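# Push the tommy bar through the clamp screw to its knob

## Task

Insert the tommy bar into the hole across the clamp's screw and slide it through until the knob at the end of the bar's longer side comes to rest against the screw.

## Robot and tools

Robot: two arms, left_arm and right_arm, each with a two-finger gripper and a wrist camera. In the scene frame the bases sit at left_arm (+0.020, +0.367, 0) m, quat_wxyz (+1.000, 0, 0, -0.001), and right_arm (+0.045, -0.254, 0) m, quat_wxyz (+1.000, 0, 0, -0.005). A camera stand is fixed behind the arms.

Frames: the scene frame has its origin at table-top height, halfway between the nominal bases, +z up, +x out over the table, and left_arm on the +y side. Arm names do not match image left and right. Table items are given in the scene frame. Each arm's reported hand pose, velocity and target are in that arm's own base frame. Offsets move along that arm's base axes, and rotations turn about its Hand target position. A gripper's fingers point along its +z axis and close along its y axis. end_effector_position is the point between the pads, about 1 cm behind the tips. Printed poses can be off by a few cm, more at long reach.

execute_actions(actions, cameras): actions is a list of actions. Each action is a table of up to 15 rows, one row per 1/30 s step; a short table repeats its last row until step 15. Every row is a single list of 14 numbers in [-1, 1] covering both arms: left dx, dy, dz, rx, ry, rz, opening, then right dx, dy, dz, rx, ry, rz, opening. The six pose numbers are an offset, not a pose: they count from that arm's Hand target as it was when the action began, and every row counts from that same start, not from the row before. The next action starts from the new Hand target, so a repeated offset adds up. Scale: 1.0 is 0.6 m for dx, dy, dz and 180 degrees for rotation; rx, ry, rz form one rotation vector. Opening is absolute: +1 fully open (0.093 m), -1 closed. To leave an arm alone send six zeros plus its current opening; a 0 opening is itself a command. An empty actions list returns images and the scene number and task. cameras: names, ["all"], or [].

move(target, speed, blend, opening_speed, grip_force, blocking, cameras): target is one 14-number row (same layout and scale as above) or a list of up to 15 such rows; every row is an offset from the Hand targets at the move's start, not from the previous row. The gripper follows a straight path and turns the short way. speed is the path's top speed in m/s, 0.002 to 2.9, default 0.25, turns up to twice that in rad/s; one value or one per target. blend in m rounds corners of a list; 0 stops at each point. opening_speed is the opening's rate per second on the -1 to +1 scale, at least 0.2. grip_force is the per-pad force limit in N, 10 to 50, one value or one per arm; it persists, and lower values close slowly. blocking=false returns after about 0.5 s while the move continues. A move lasts at most 10 s. The result adds a move: line such as done, off_target, moving, held or fault, plus limits=paced (pose clipped) or limits=held (steps withheld). done means at rest within 10 mm and 2 degrees. Paths ignore obstacles and the other arm; faster moves lag and stray more and hit harder.

wait(seconds): 0 to 3600 s, sends nothing new; a running move carries on. stop(): brakes a running move. zoom_image(camera, region): camera is cam_high, cam_low, cam_left_wrist or cam_right_wrist, region [x0, y0, x1, y1] in pixels from the top-left, at most 504 by 504, on that camera's newest image. finished_scene(scene): ends the current scene, given its number; it cannot be undone, and the goal must hold without the robot.

Results: end_effector_position (m) and end_effector_quat_wxyz in the arm's base frame; Hand target (last commanded pose after clipping, basis for the next offsets); Tool commands; grip_measured (+1 open, -1 closed); Joint positions, whose last entry is the opening in m; Joint velocities, which may be omitted when within noise; joint torques (positive toward larger joint values; numbers 1 to 3 wrap at ±28 N m). Camera images: cam_high, cam_low, cam_left_wrist, cam_right_wrist, each 896x504.

Gripping: pads meet near -0.94; each mm of object width adds about 0.0208, with a per-gripper reading bias up to 0.02. Commanding about 0.41 below the reading for a rigid object's width grips at full force. Keep sending that value to hold; send well above it to release.

Motion notes: commanded orientation is clipped to 40 degrees from the measured one each step. Grippers often stop short or sag and tilt from friction and weight; check the pose after each move and resend the shortfall as an offset. To end a push, command the target back behind the gripper. Joint ranges (rad): waist -2.618 to 3.054, shoulder 0 to 3.142, elbow 0 to 3.142 (straight 2.901), wrist pitch and yaw -1.571 to 1.571, wrist roll -2.094 to 2.094.

Avoid: dropping the bar or releasing it while it moves, anything leaving the table, slamming or hard pushing into the clamp, contact between the two arms or closing one gripper on the other, strain on the wrist camera cables, and paths near an arm's own base (the elbow can whip round). Long holds, stretched arms or pushing against the unreachable heat motors: MOTOR HOT at 75 °C, a fold-away fault at 90 °C, collapse at 100 °C.

Each tool is called after "Request:" by a JSON object that holds its "op" and its "data".

## Session

I'll start by looking at the scene.

Request:
{"op": "execute_actions", "data": {"actions": [], "cameras": ["all"]}}

Scene clock: 0.00 s.
left_arm: end_effector_position=(+0.3619, +0.0489, +0.0983) grip_measured=+1.000 end_effector_quat_wxyz=(+0.624, -0.085, +0.765, +0.139) | right_arm: end_effector_position=(+0.3583, -0.0073, +0.1180) grip_measured=+1.000 end_effector_quat_wxyz=(+0.664, +0.035, +0.746, -0.023)
Joint positions: left_arm=[-0.023 1.634 0.214 1.223 -0.346 0.04 0.093] | right_arm=[0.033 1.561 0.161 1.283 0.112 0.026 0.093]
Joint velocities: within noise
Joint torques (N m): no reading
Heat: left arm: 37 °C; right arm: 38 °C.
Hand target: left_arm +0.3649, +0.0489, +0.1074; +0.635, -0.088, +0.755, +0.137 | right_arm +0.3603, -0.0071, +0.1243; +0.672, +0.035, +0.739, -0.022
Tool commands: left_gripper/opening=+1.0 right_gripper/opening=+1.0

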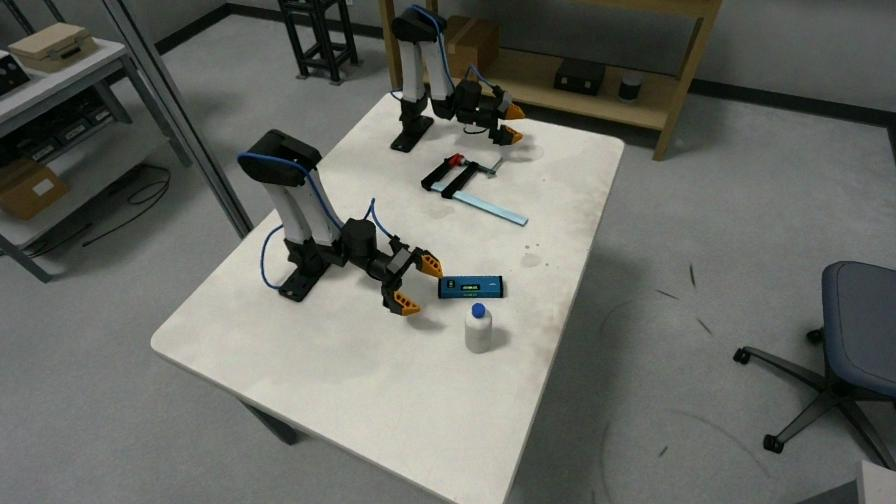

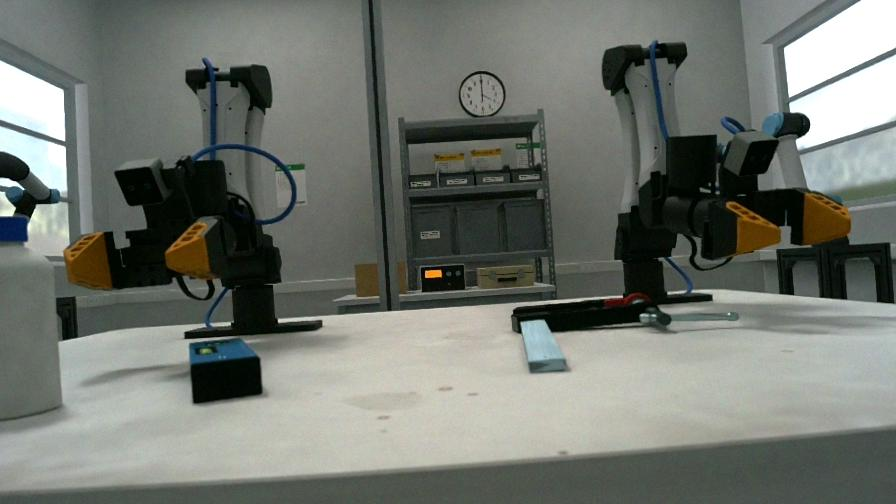

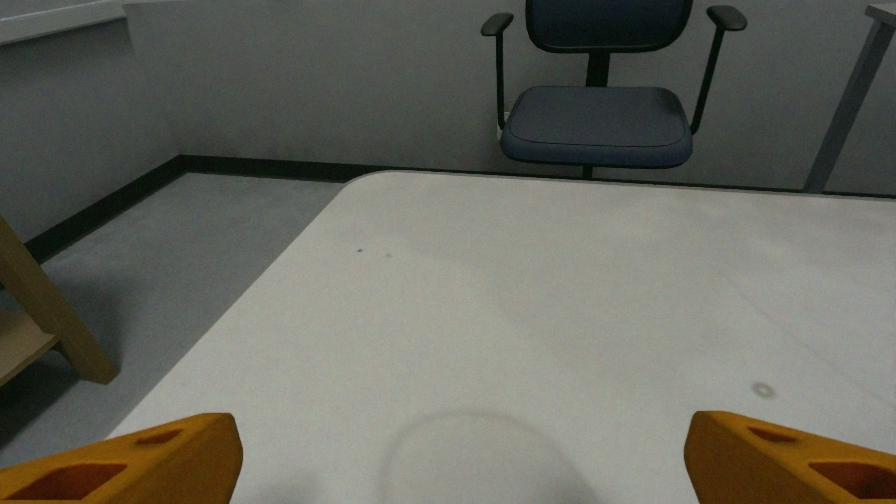

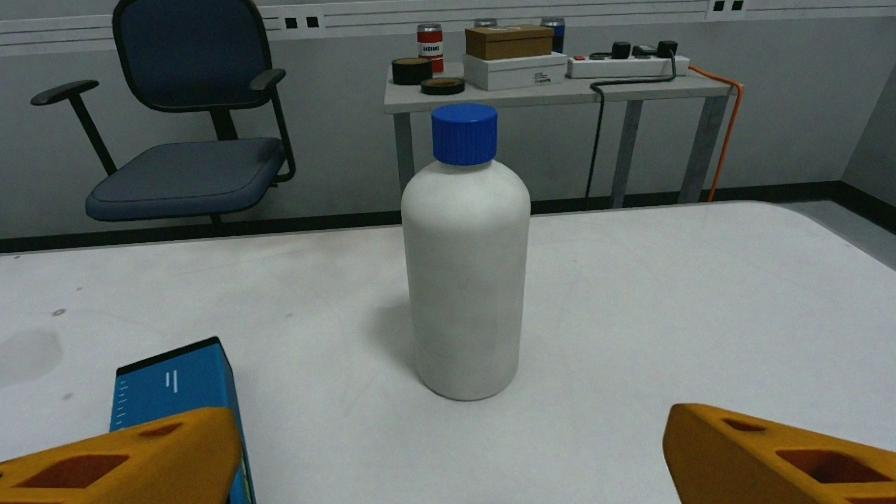

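Request:
{"op": "zoom_image", "data": {"camera": "cam_high", "region": [400, 130, 560, 240]}}

Request:
{"op": "zoom_image", "data": {"camera": "cam_low", "region": [490, 270, 770, 390]}}

Scaled by 3.150 from the camera's image (finer frame: 1280x720).

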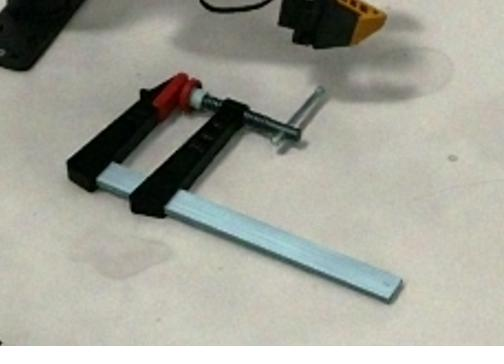

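Scaled by 1.800 from the camera's image (finer frame: 1280x720).

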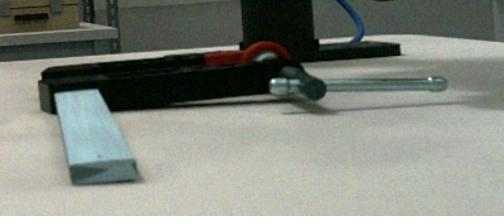

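Request:
{"op": "move", "data": {"target": [-0.1748, -0.2648, 0.23, -0.0951, 0.4405, -0.061, 1.0, 0, 0, 0, 0, 0, 0, 1.0], "speed": 0.25, "cameras": ["all"]}}

Scene clock: 22.47 s.
left_arm: end_effector_position=(+0.2628, -0.1080, +0.2299) grip_measured=+1.000 end_effector_quat_wxyz=(+0.073, +0.006, +0.997, -0.024) | right_arm: end_effector_position=(+0.3583, -0.0073, +0.1180) grip_measured=+1.000 end_effector_quat_wxyz=(+0.664, +0.035, +0.746, -0.023)
Joint positions: left_arm=[-0.397 1.542 1.675 -1.551 -0.011 -0.384 0.093] | right_arm=[0.033 1.561 0.161 1.283 0.112 0.026 0.093]
Joint torques (N m): left_arm=[-0.46 -7.28 8.96 0.42 0.09 -0.16] | right_arm=[-0.2 -5.65 4.88 2.33 -0.03 0.06]
Heat: left arm: 39 °C; right arm: 46 °C.
Hand target: left_arm +0.2600, -0.1100, +0.2454; +0.001, +0.000, +1.000, +0.000 | right_arm +0.3603, -0.0071, +0.1243; +0.672, +0.035, +0.739, -0.022
Off the commanded pose: left_arm 0.016 m, 9 deg | right_arm 0.007 m, 1 deg.
joint sent to its limit (left arm) — joint 4 (wrist pitch), lower limit. The joint targets are off in orientation, not in position.
move: off_target (left_arm)

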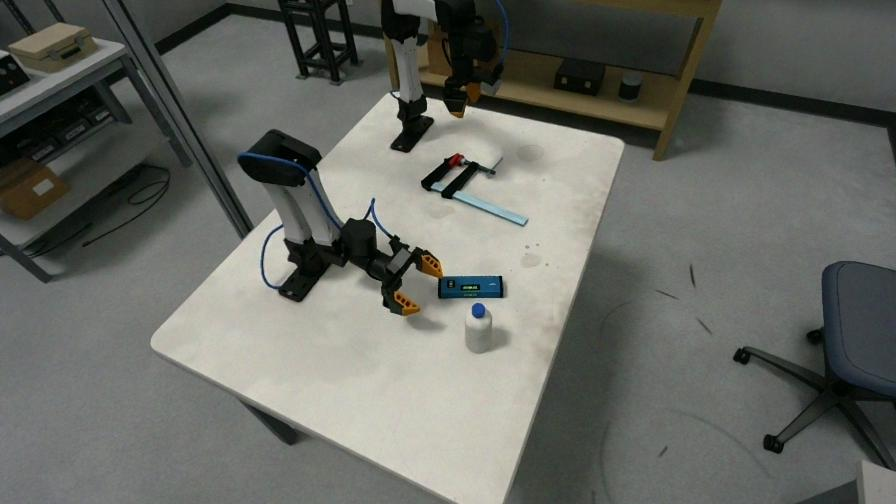

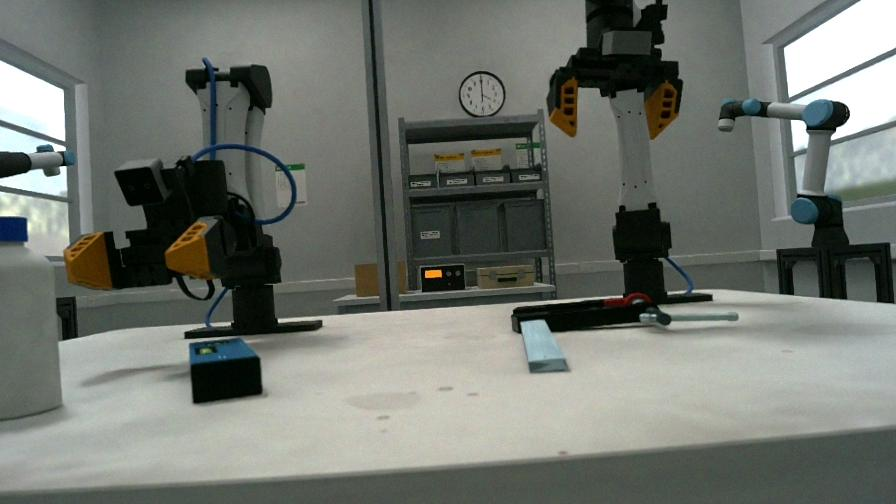

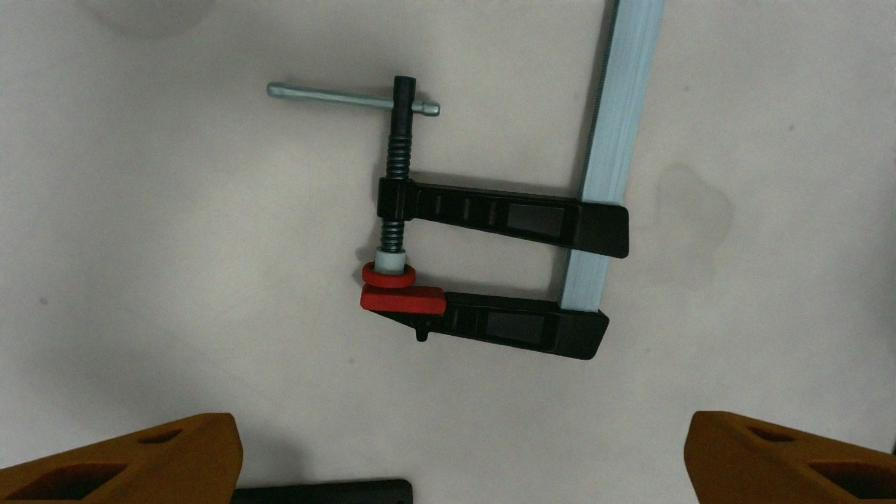

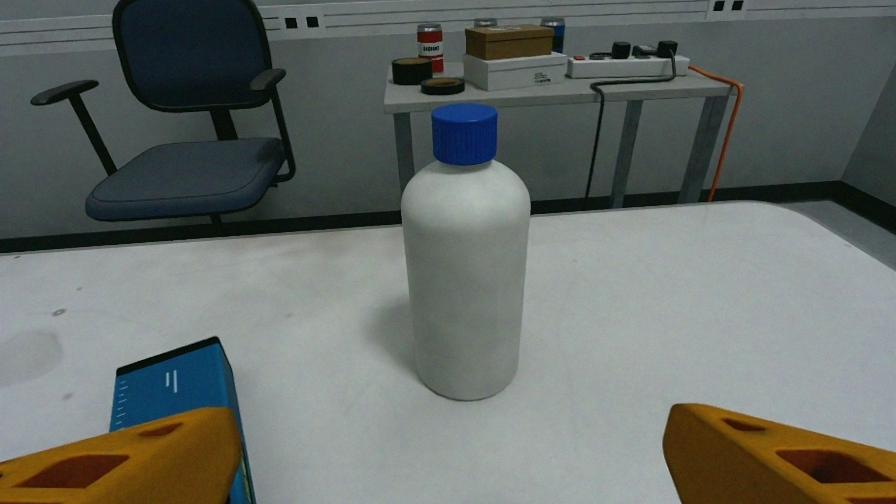

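Request:
{"op": "zoom_image", "data": {"camera": "cam_left_wrist", "region": [240, 50, 480, 240]}}

Request:
{"op": "zoom_image", "data": {"camera": "cam_low", "region": [600, 280, 760, 370]}}

Scaled by 2.100 from the camera's image (finer frame: 1280x720).

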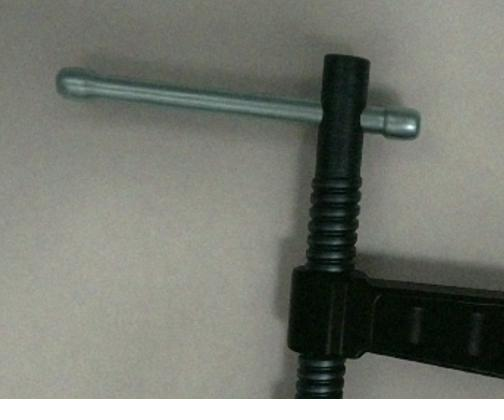

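Scaled by 3.150 from the camera's image (finer frame: 1280x720).

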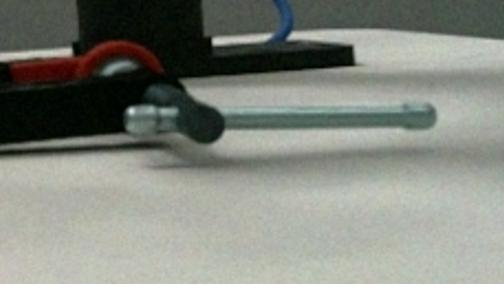

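Request:
{"op": "zoom_image", "data": {"camera": "cam_high", "region": [370, 0, 550, 160]}}

Request:
{"op": "zoom_image", "data": {"camera": "cam_high", "region": [240, 200, 460, 340]}}

Scaled by 2.800 from the camera's image (finer frame: 1280x720).

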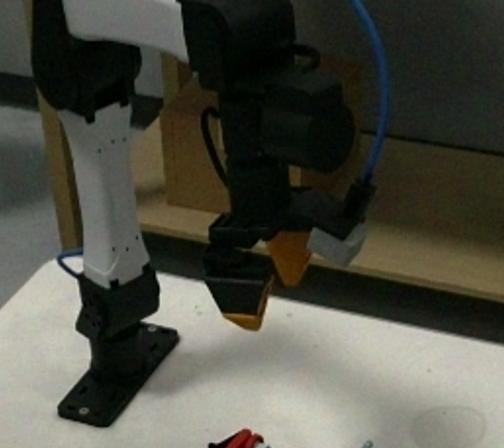

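Scaled by 2.291 from the camera's image (finer frame: 1280x720).

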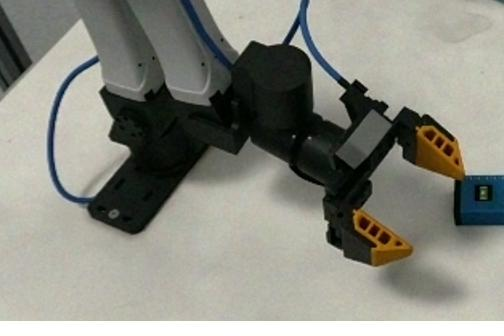

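Request:
{"op": "move", "data": {"target": [0.15, 0.25, -0.209, 0, 0, -0.5, -1.0, 0, 0, 0, 0, 0, 0, 1.0], "speed": 0.3, "cameras": ["all"]}}

Scene clock: 48.63 s.
left_arm: end_effector_position=(+0.3383, +0.0361, +0.1140) grip_measured=-0.981 end_effector_quat_wxyz=(-0.013, +0.702, +0.711, -0.019) | right_arm: end_effector_position=(+0.3583, -0.0073, +0.1180) grip_measured=+1.000 end_effector_quat_wxyz=(+0.664, +0.035, +0.746, -0.023)
Joint positions: left_arm=[0.108 1.875 1.598 -1.339 0.004 1.667 0] | right_arm=[0.033 1.561 0.161 1.283 0.112 0.026 0.093]
Joint torques (N m): left_arm=[0.62 -8.01 8.9 0.25 0.06 0.13] | right_arm=[-0.16 -5.64 4.85 2.32 -0.03 0.05]
Heat: left arm: 40 °C; right arm: 49 °C.
Hand target: left_arm +0.3500, +0.0400, +0.1199; +0.001, +0.707, +0.707, -0.001 | right_arm +0.3603, -0.0071, +0.1243; +0.672, +0.035, +0.739, -0.022
Off the commanded pose: left_arm 0.014 m, 3 deg | right_arm 0.007 m, 1 deg.
move: off_target (left_arm)

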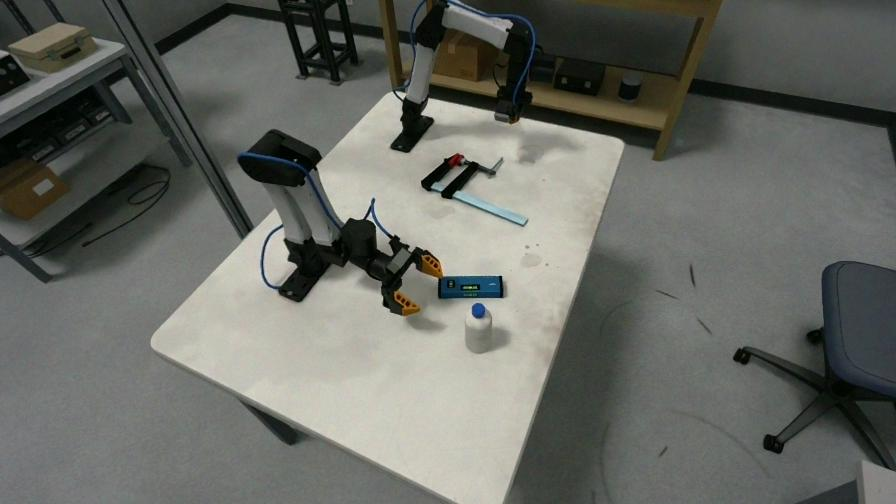

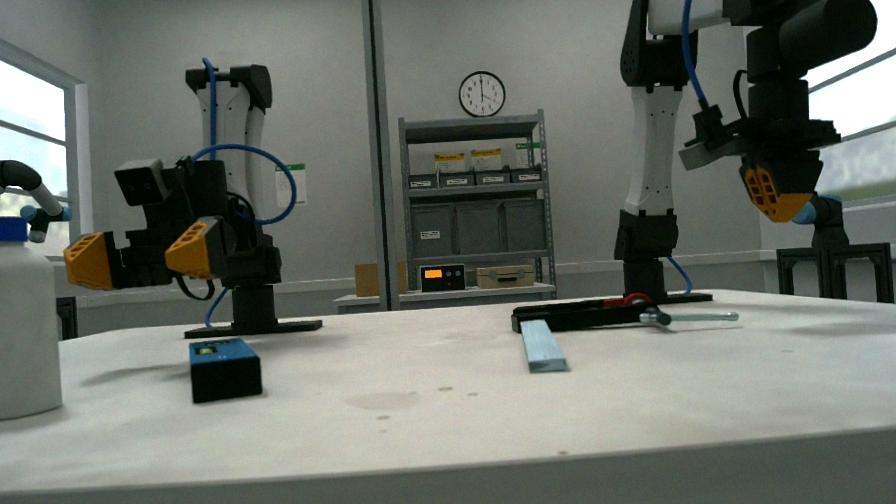

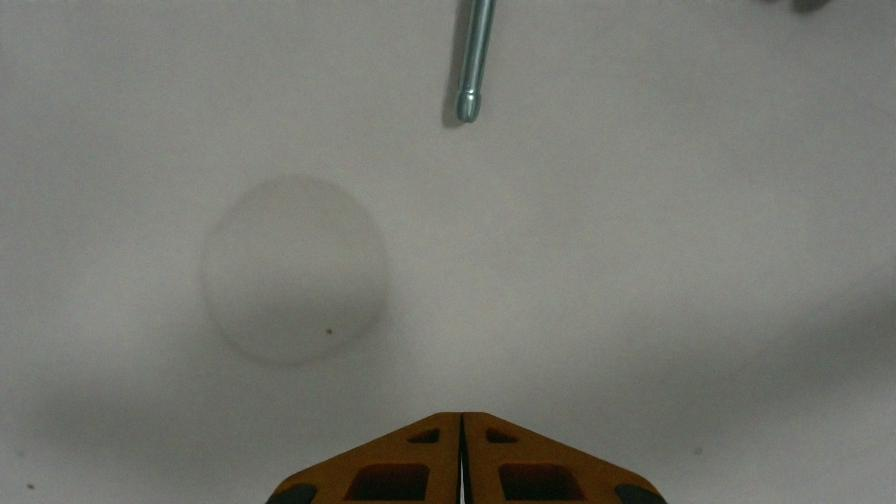

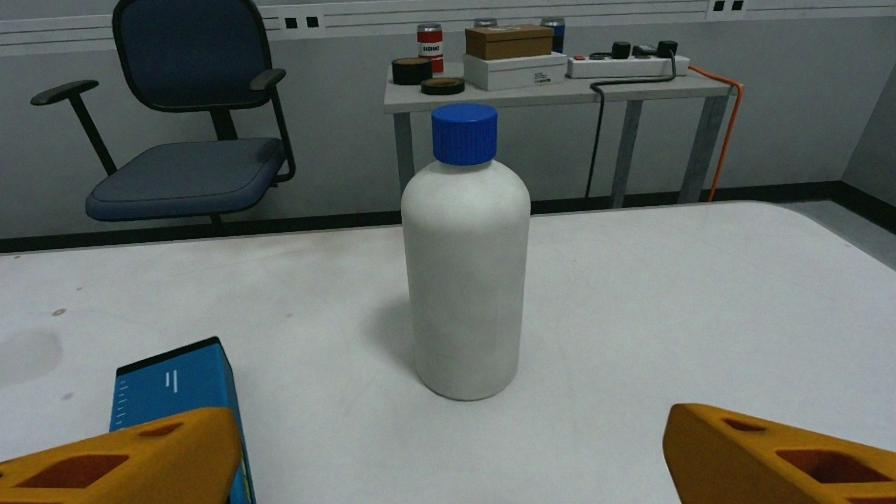

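Request:
{"op": "zoom_image", "data": {"camera": "cam_low", "region": [640, 120, 860, 340]}}

Request:
{"op": "zoom_image", "data": {"camera": "cam_left_wrist", "region": [200, 0, 704, 504]}}

Scaled by 2.291 from the camera's image (finer frame: 1280x720).

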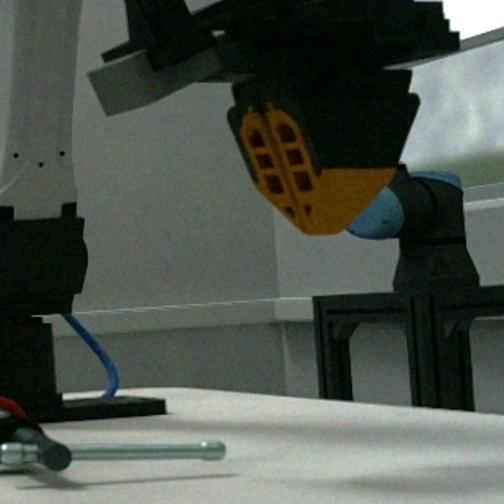

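Scaled by 1.000.

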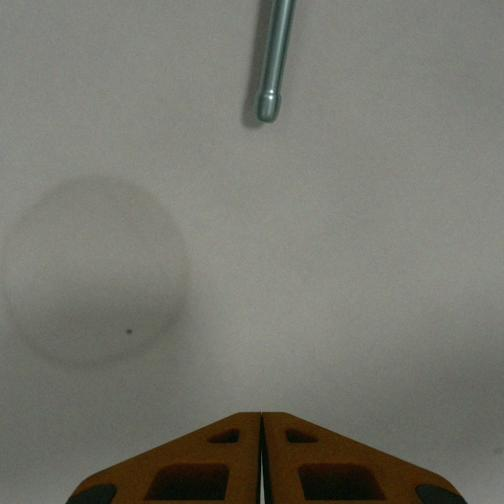

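Request:
{"op": "move", "data": {"target": [0, 0, -0.1083, 0, 0, 0, -1.0, 0, 0, 0, 0, 0, 0, 1.0], "speed": 0.2, "cameras": ["cam_low", "cam_left_wrist"]}}

Scene clock: 54.90 s.
left_arm: end_effector_position=(+0.3455, +0.0369, +0.0541) grip_measured=-0.981 end_effector_quat_wxyz=(-0.006, +0.703, +0.711, -0.010) | right_arm: end_effector_position=(+0.3583, -0.0073, +0.1180) grip_measured=+1.000 end_effector_quat_wxyz=(+0.664, +0.035, +0.746, -0.023)
Joint positions: left_arm=[0.108 1.917 1.414 -1.091 0.004 1.667 0] | right_arm=[0.033 1.561 0.161 1.283 0.112 0.026 0.093]
Joint torques (N m): left_arm=[0.59 -8.61 5.86 0.32 0.09 0.13] | right_arm=[-0.2 -5.65 4.85 2.33 -0.03 0.06]
Heat: left arm: 41 °C; right arm: 50 °C.
Hand target: left_arm +0.3500, +0.0400, +0.0549; +0.001, +0.707, +0.707, -0.001 | right_arm +0.3603, -0.0071, +0.1243; +0.672, +0.035, +0.739, -0.022
Off the commanded pose: left_arm 0.005 m, 1 deg | right_arm 0.007 m, 1 deg.
move: done

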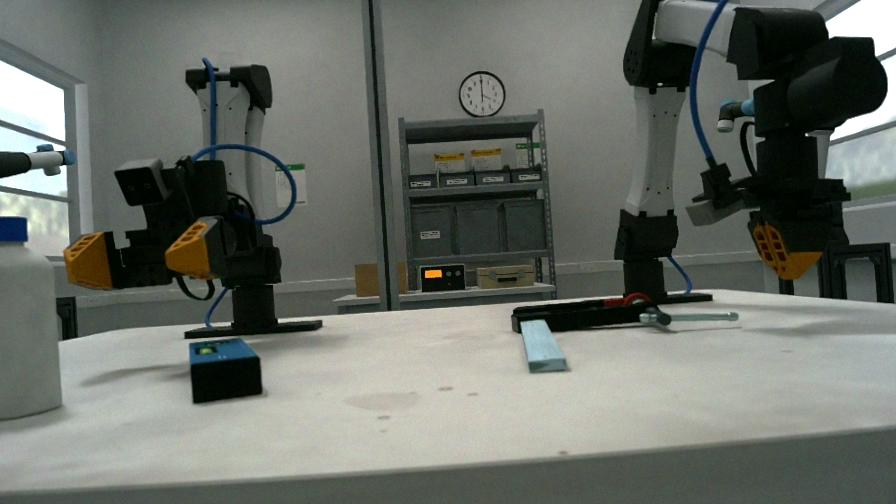

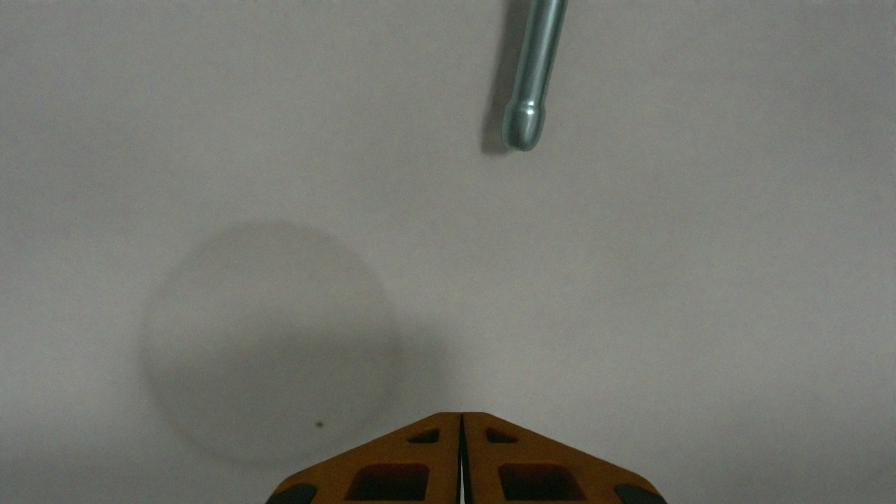

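Request:
{"op": "move", "data": {"target": [-0.0067, 0, -0.0402, 0, 0, -0.058, -0.84, 0, 0, 0, 0, 0, 0, 1.0], "speed": 0.1, "cameras": ["cam_low", "cam_left_wrist"]}}

Scene clock: 71.03 s.
left_arm: end_effector_position=(+0.3431, +0.0366, +0.0331) grip_measured=-0.843 end_effector_quat_wxyz=(-0.002, +0.765, +0.644, -0.007) | right_arm: end_effector_position=(+0.3583, -0.0073, +0.1180) grip_measured=+1.000 end_effector_quat_wxyz=(+0.664, +0.035, +0.746, -0.023)
Joint positions: left_arm=[0.108 1.923 1.336 -0.997 0.004 1.85 0.005] | right_arm=[0.033 1.561 0.161 1.283 0.112 0.026 0.093]
Joint torques (N m): left_arm=[0.85 -8.1 5.48 0.35 0.07 0.12] | right_arm=[-0.17 -5.67 4.83 2.32 -0.03 0.05]
Heat: left arm: 41 °C; right arm: 51 °C.
Hand target: left_arm +0.3459, +0.0400, +0.0308; +0.001, +0.769, +0.640, -0.001 | right_arm +0.3603, -0.0071, +0.1243; +0.672, +0.035, +0.739, -0.022
Off the commanded pose: left_arm 0.005 m, 1 deg | right_arm 0.007 m, 1 deg.
move: done

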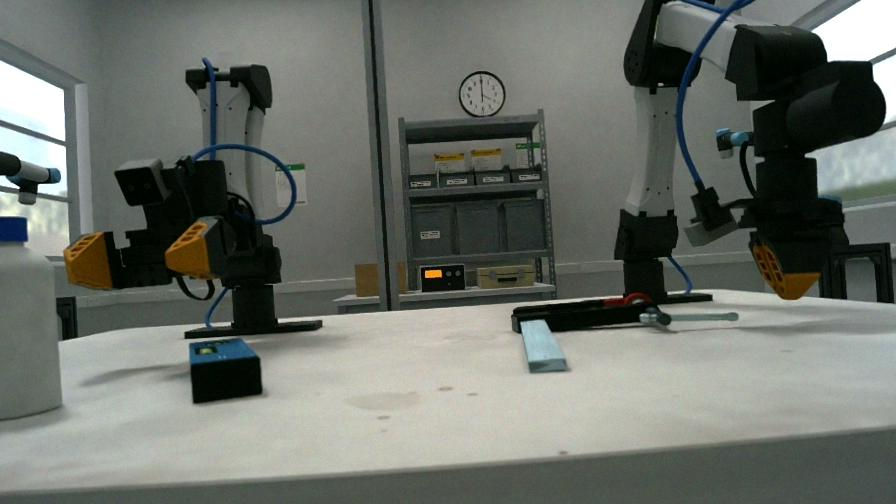

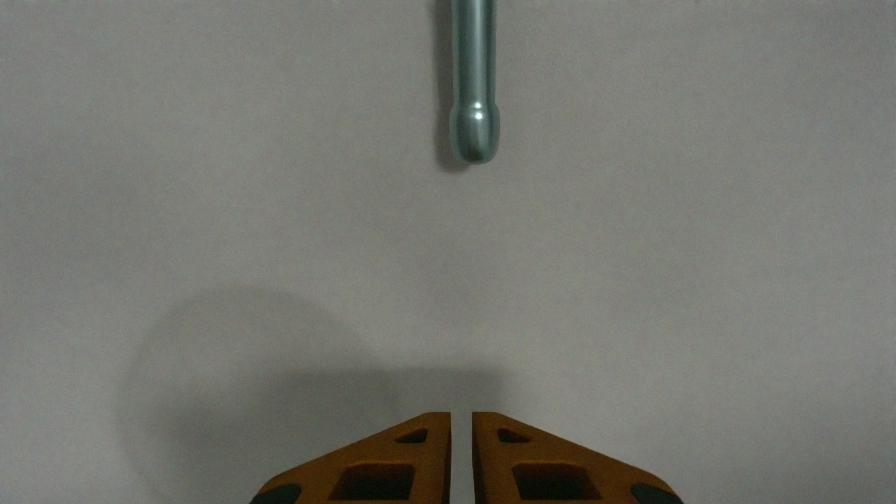

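Request:
{"op": "move", "data": {"target": [[-0.0033, 0, -0.0247, 0, 0, 0, -0.84, 0, 0, 0, 0, 0, 0, 1.0], [-0.0183, -0.0817, -0.0247, 0, 0, 0, -0.84, 0, 0, 0, 0, 0, 0, 1.0]], "speed": [0.06, 0.05], "cameras": ["all"]}}

Scene clock: 74.90 s.
left_arm: end_effector_position=(+0.3296, -0.0048, +0.0077) grip_measured=-0.843 end_effector_quat_wxyz=(-0.017, +0.770, +0.638, -0.015) | right_arm: end_effector_position=(+0.3583, -0.0073, +0.1180) grip_measured=+1.000 end_effector_quat_wxyz=(+0.664, +0.035, +0.746, -0.023)
Joint positions: left_arm=[-0.018 1.935 1.241 -0.923 -0.006 1.739 0.005] | right_arm=[0.033 1.561 0.161 1.283 0.112 0.026 0.093]
Joint torques (N m): left_arm=[-0.69 -10.85 4.82 0.28 0.16 -0.14] | right_arm=[-0.18 -5.65 4.83 2.32 -0.03 0.06]
Heat: left arm: 41 °C; right arm: 51 °C.
Hand target: left_arm +0.3351, -0.0090, +0.0161; +0.001, +0.769, +0.640, -0.001 | right_arm +0.3603, -0.0071, +0.1243; +0.672, +0.035, +0.739, -0.022
Off the commanded pose: left_arm 0.011 m, 3 deg | right_arm 0.007 m, 1 deg.
move: off_target (left_arm)

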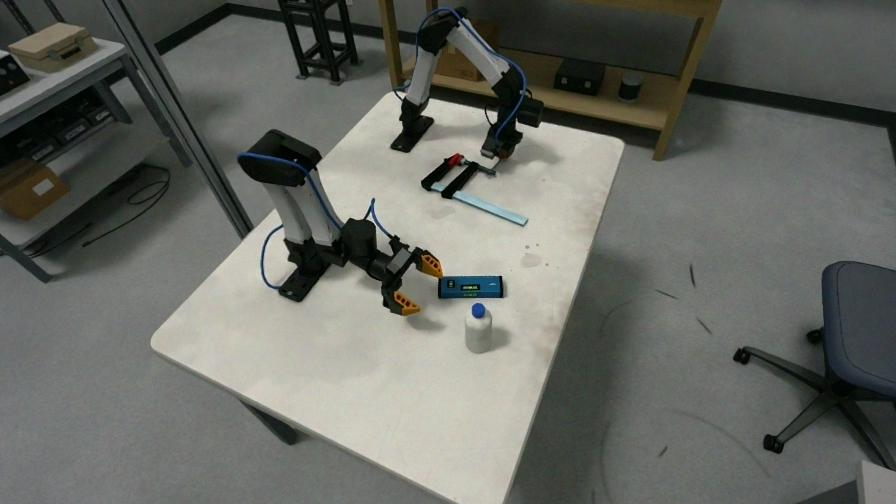

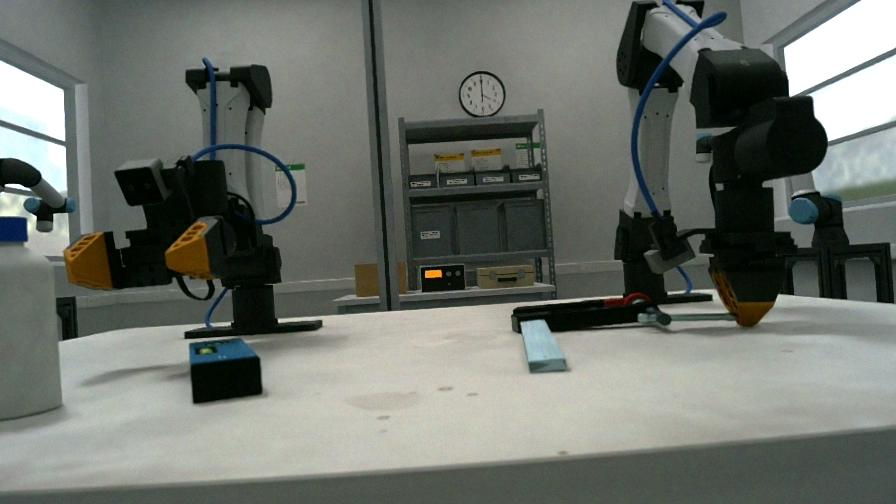

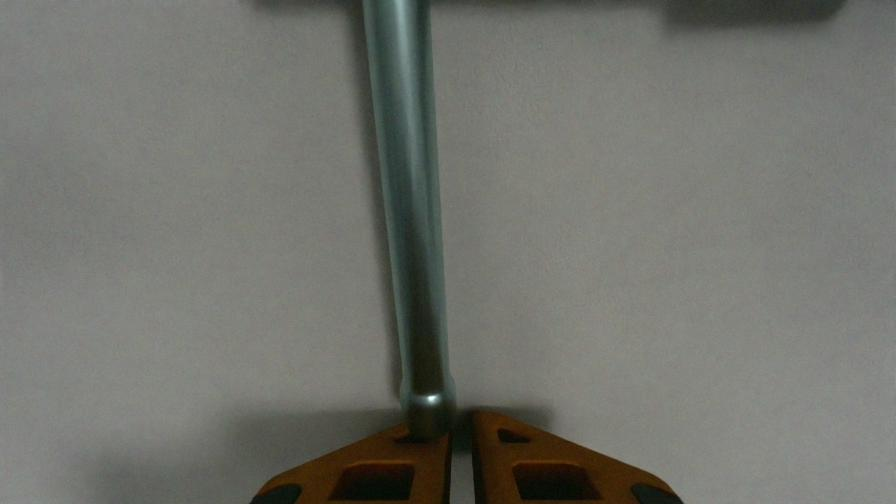

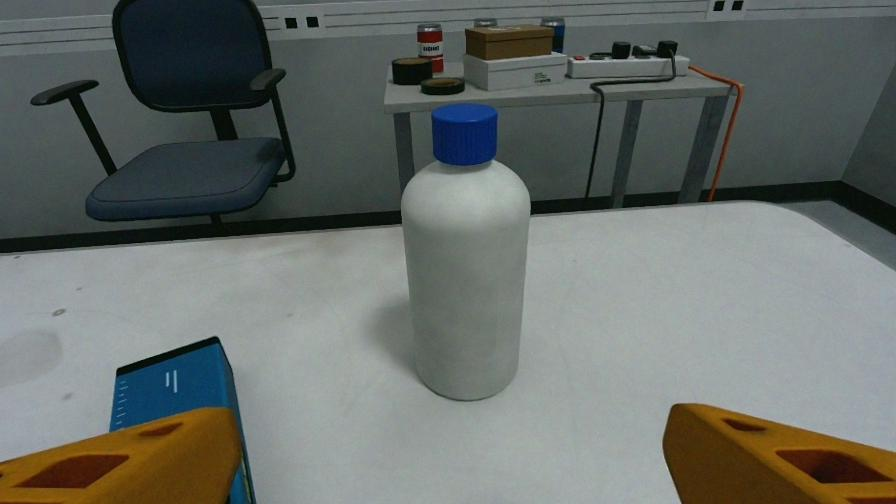

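Request:
{"op": "zoom_image", "data": {"camera": "cam_low", "region": [630, 240, 810, 350]}}

Request:
{"op": "zoom_image", "data": {"camera": "cam_left_wrist", "region": [300, 304, 600, 504]}}

Request:
{"op": "zoom_image", "data": {"camera": "cam_high", "region": [410, 100, 560, 200]}}

Scaled by 2.800 from the camera's image (finer frame: 1280x720).

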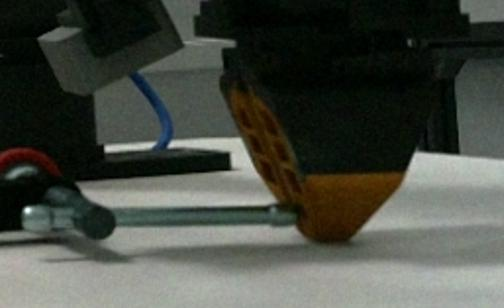

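Scaled by 1.680 from the camera's image (finer frame: 1280x720).

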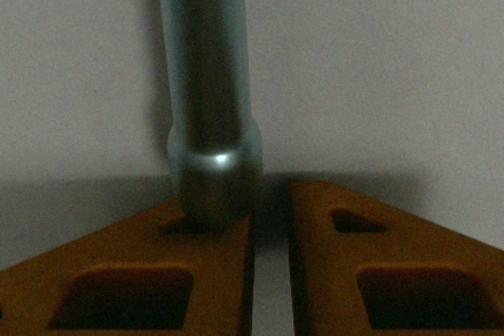

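Scaled by 3.360 from the camera's image (finer frame: 1280x720).

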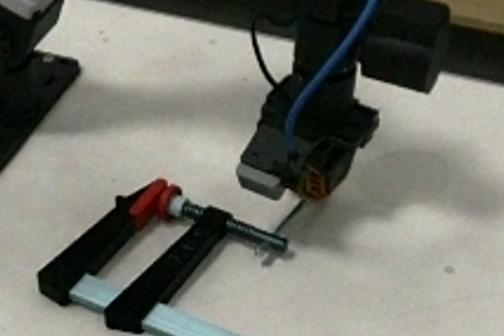

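Request:
{"op": "move", "data": {"target": [0.0115, 0.0035, 0.01, 0, 0, 0.017, -0.84, 0, 0, 0, 0, 0, 0, 1.0], "speed": 0.05, "cameras": ["cam_low", "cam_left_wrist"]}}

Scene clock: 82.53 s.
left_arm: end_effector_position=(+0.3330, -0.0049, +0.0097) grip_measured=-0.843 end_effector_quat_wxyz=(-0.014, +0.754, +0.656, -0.011) | right_arm: end_effector_position=(+0.3583, -0.0073, +0.1180) grip_measured=+1.000 end_effector_quat_wxyz=(+0.664, +0.035, +0.746, -0.023)
Joint positions: left_arm=[-0.018 1.935 1.251 -0.923 -0.006 1.692 0.005] | right_arm=[0.033 1.561 0.161 1.283 0.112 0.026 0.093]
Joint torques (N m): left_arm=[-0.09 -9.57 8.23 -0.04 0.18 -0.14] | right_arm=[-0.18 -5.65 4.86 2.32 -0.03 0.05]
Heat: left arm: 41 °C; right arm: 52 °C.
Hand target: left_arm +0.3418, -0.0069, +0.0220; +0.001, +0.751, +0.660, -0.001 | right_arm +0.3603, -0.0071, +0.1243; +0.672, +0.035, +0.739, -0.022
Off the commanded pose: left_arm 0.015 m, 2 deg | right_arm 0.007 m, 1 deg.
move: off_target (left_arm)

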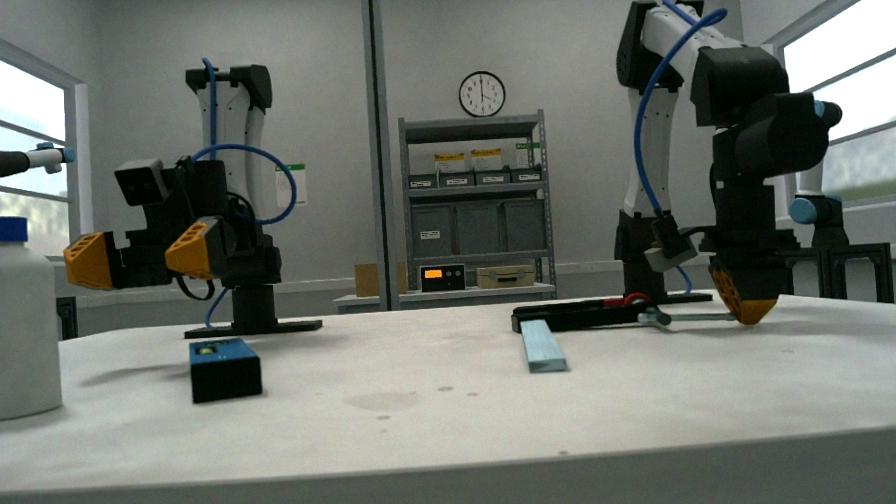

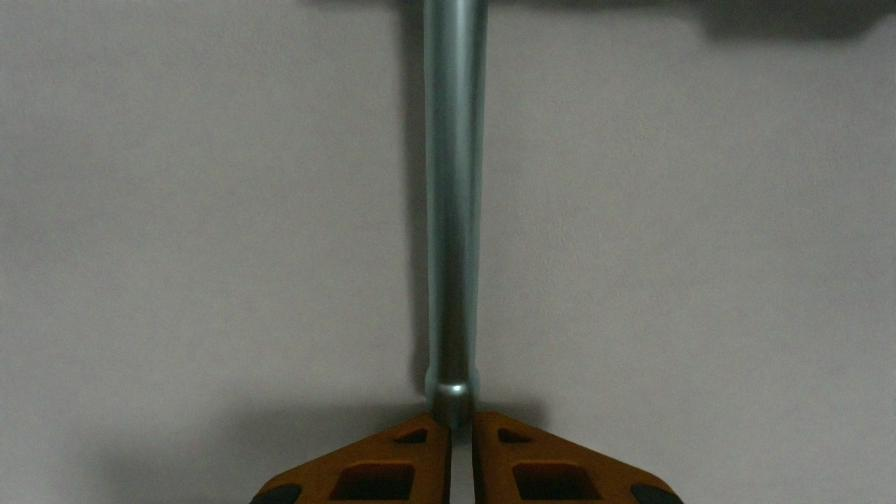

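Request:
{"op": "move", "data": {"target": [-0.0125, -0.07, -0.0067, 0, 0, 0, -0.84, 0, 0, 0, 0, 0, 0, 1.0], "speed": 0.06, "cameras": ["cam_low", "cam_left_wrist"]}}

Scene clock: 88.30 s.
left_arm: end_effector_position=(+0.3299, -0.0455, +0.0097) grip_measured=-0.843 end_effector_quat_wxyz=(-0.015, +0.754, +0.657, -0.010) | right_arm: end_effector_position=(+0.3583, -0.0073, +0.1180) grip_measured=+1.000 end_effector_quat_wxyz=(+0.664, +0.035, +0.746, -0.023)
Joint positions: left_arm=[-0.14 1.935 1.251 -0.923 -0.006 1.567 0.005] | right_arm=[0.033 1.561 0.161 1.283 0.112 0.026 0.093]
Joint torques (N m): left_arm=[-0.39 -10.47 5.6 0.19 0.2 -0.15] | right_arm=[-0.18 -5.64 4.82 2.32 -0.03 0.05]
Heat: left arm: 42 °C; right arm: 52 °C.
Hand target: left_arm +0.3344, -0.0488, +0.0180; +0.001, +0.751, +0.660, -0.001 | right_arm +0.3603, -0.0071, +0.1243; +0.672, +0.035, +0.739, -0.022
Off the commanded pose: left_arm 0.010 m, 2 deg | right_arm 0.007 m, 1 deg.
move: done

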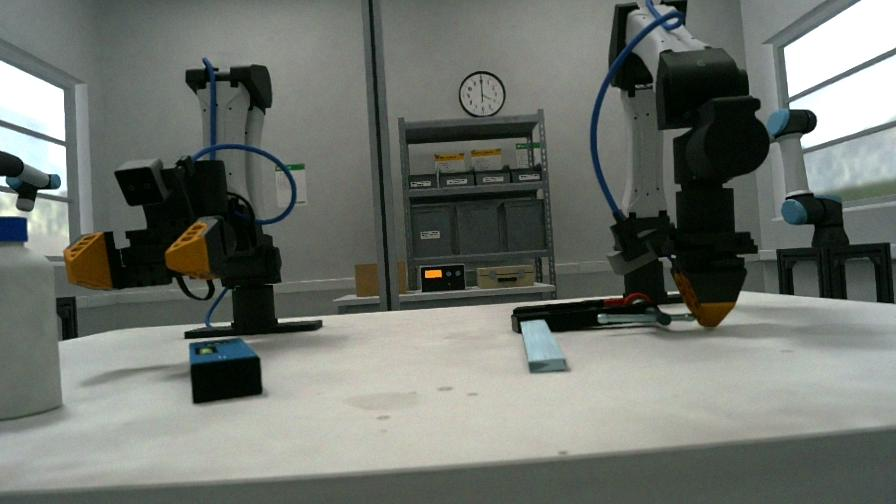

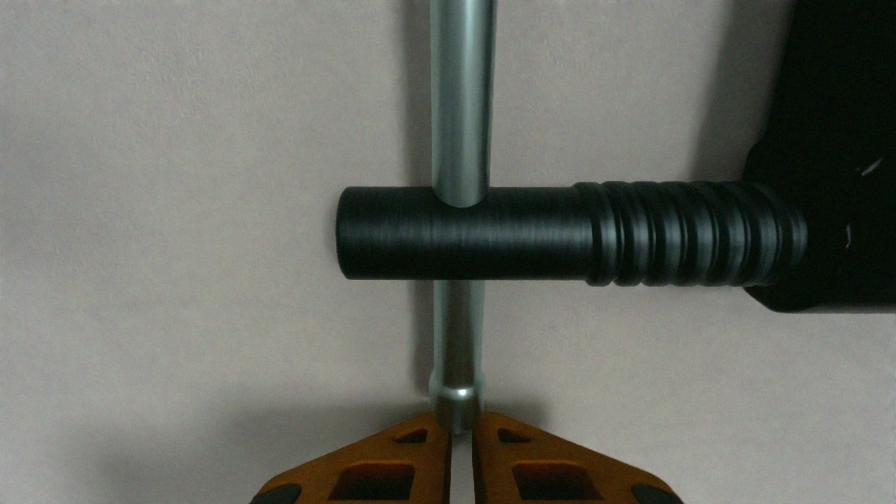

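Request:
{"op": "move", "data": {"target": [-0.0051, -0.0363, 0, 0, 0, 0, -0.84, 0, 0, 0, 0, 0, 0, 1.0], "speed": 0.05, "cameras": ["cam_low", "cam_left_wrist"]}}

Scene clock: 90.40 s.
left_arm: end_effector_position=(+0.3267, -0.0648, +0.0097) grip_measured=-0.843 end_effector_quat_wxyz=(-0.018, +0.753, +0.658, -0.006) | right_arm: end_effector_position=(+0.3583, -0.0073, +0.1180) grip_measured=+1.000 end_effector_quat_wxyz=(+0.664, +0.035, +0.746, -0.023)
Joint positions: left_arm=[-0.201 1.935 1.251 -0.923 -0.011 1.503 0.005] | right_arm=[0.033 1.561 0.161 1.283 0.112 0.026 0.093]
Joint torques (N m): left_arm=[-0.81 -10.18 6.02 0.22 0.24 -0.15] | right_arm=[-0.2 -5.67 4.85 2.32 -0.03 0.06]
Heat: left arm: 42 °C; right arm: 52 °C.
Hand target: left_arm +0.3313, -0.0707, +0.0180; +0.001, +0.751, +0.660, -0.001 | right_arm +0.3603, -0.0071, +0.1243; +0.672, +0.035, +0.739, -0.022
Off the commanded pose: left_arm 0.011 m, 2 deg | right_arm 0.007 m, 1 deg.
move: off_target (left_arm)

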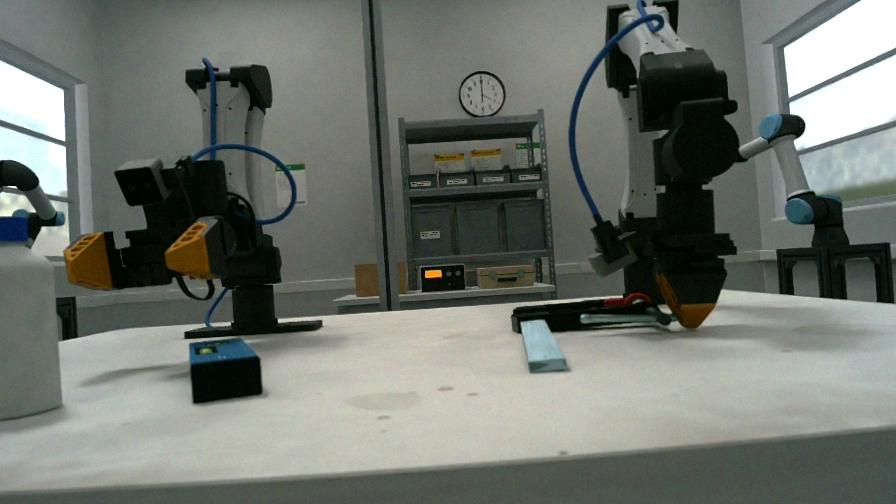

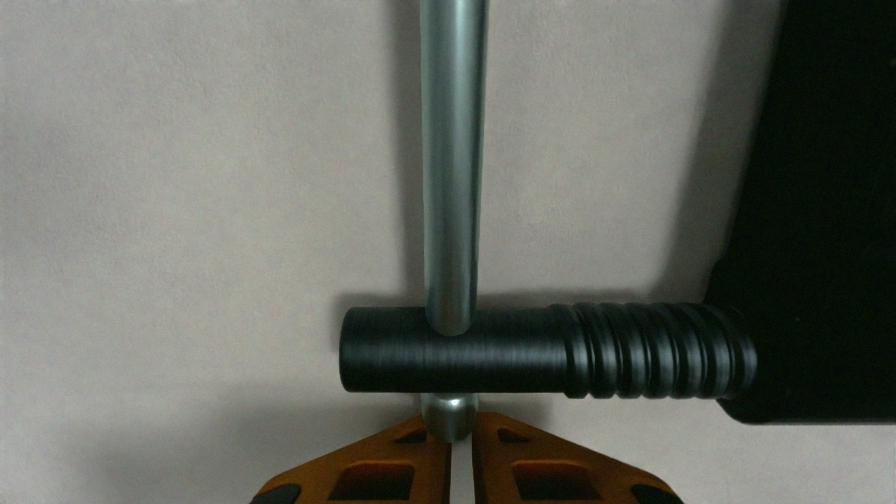

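Request:
{"op": "zoom_image", "data": {"camera": "cam_left_wrist", "region": [330, 284, 630, 484]}}

Scaled by 1.680 from the camera's image (finer frame: 1280x720).

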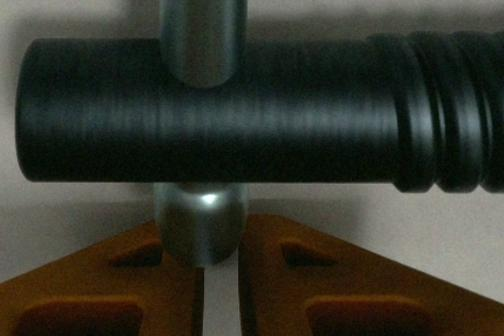

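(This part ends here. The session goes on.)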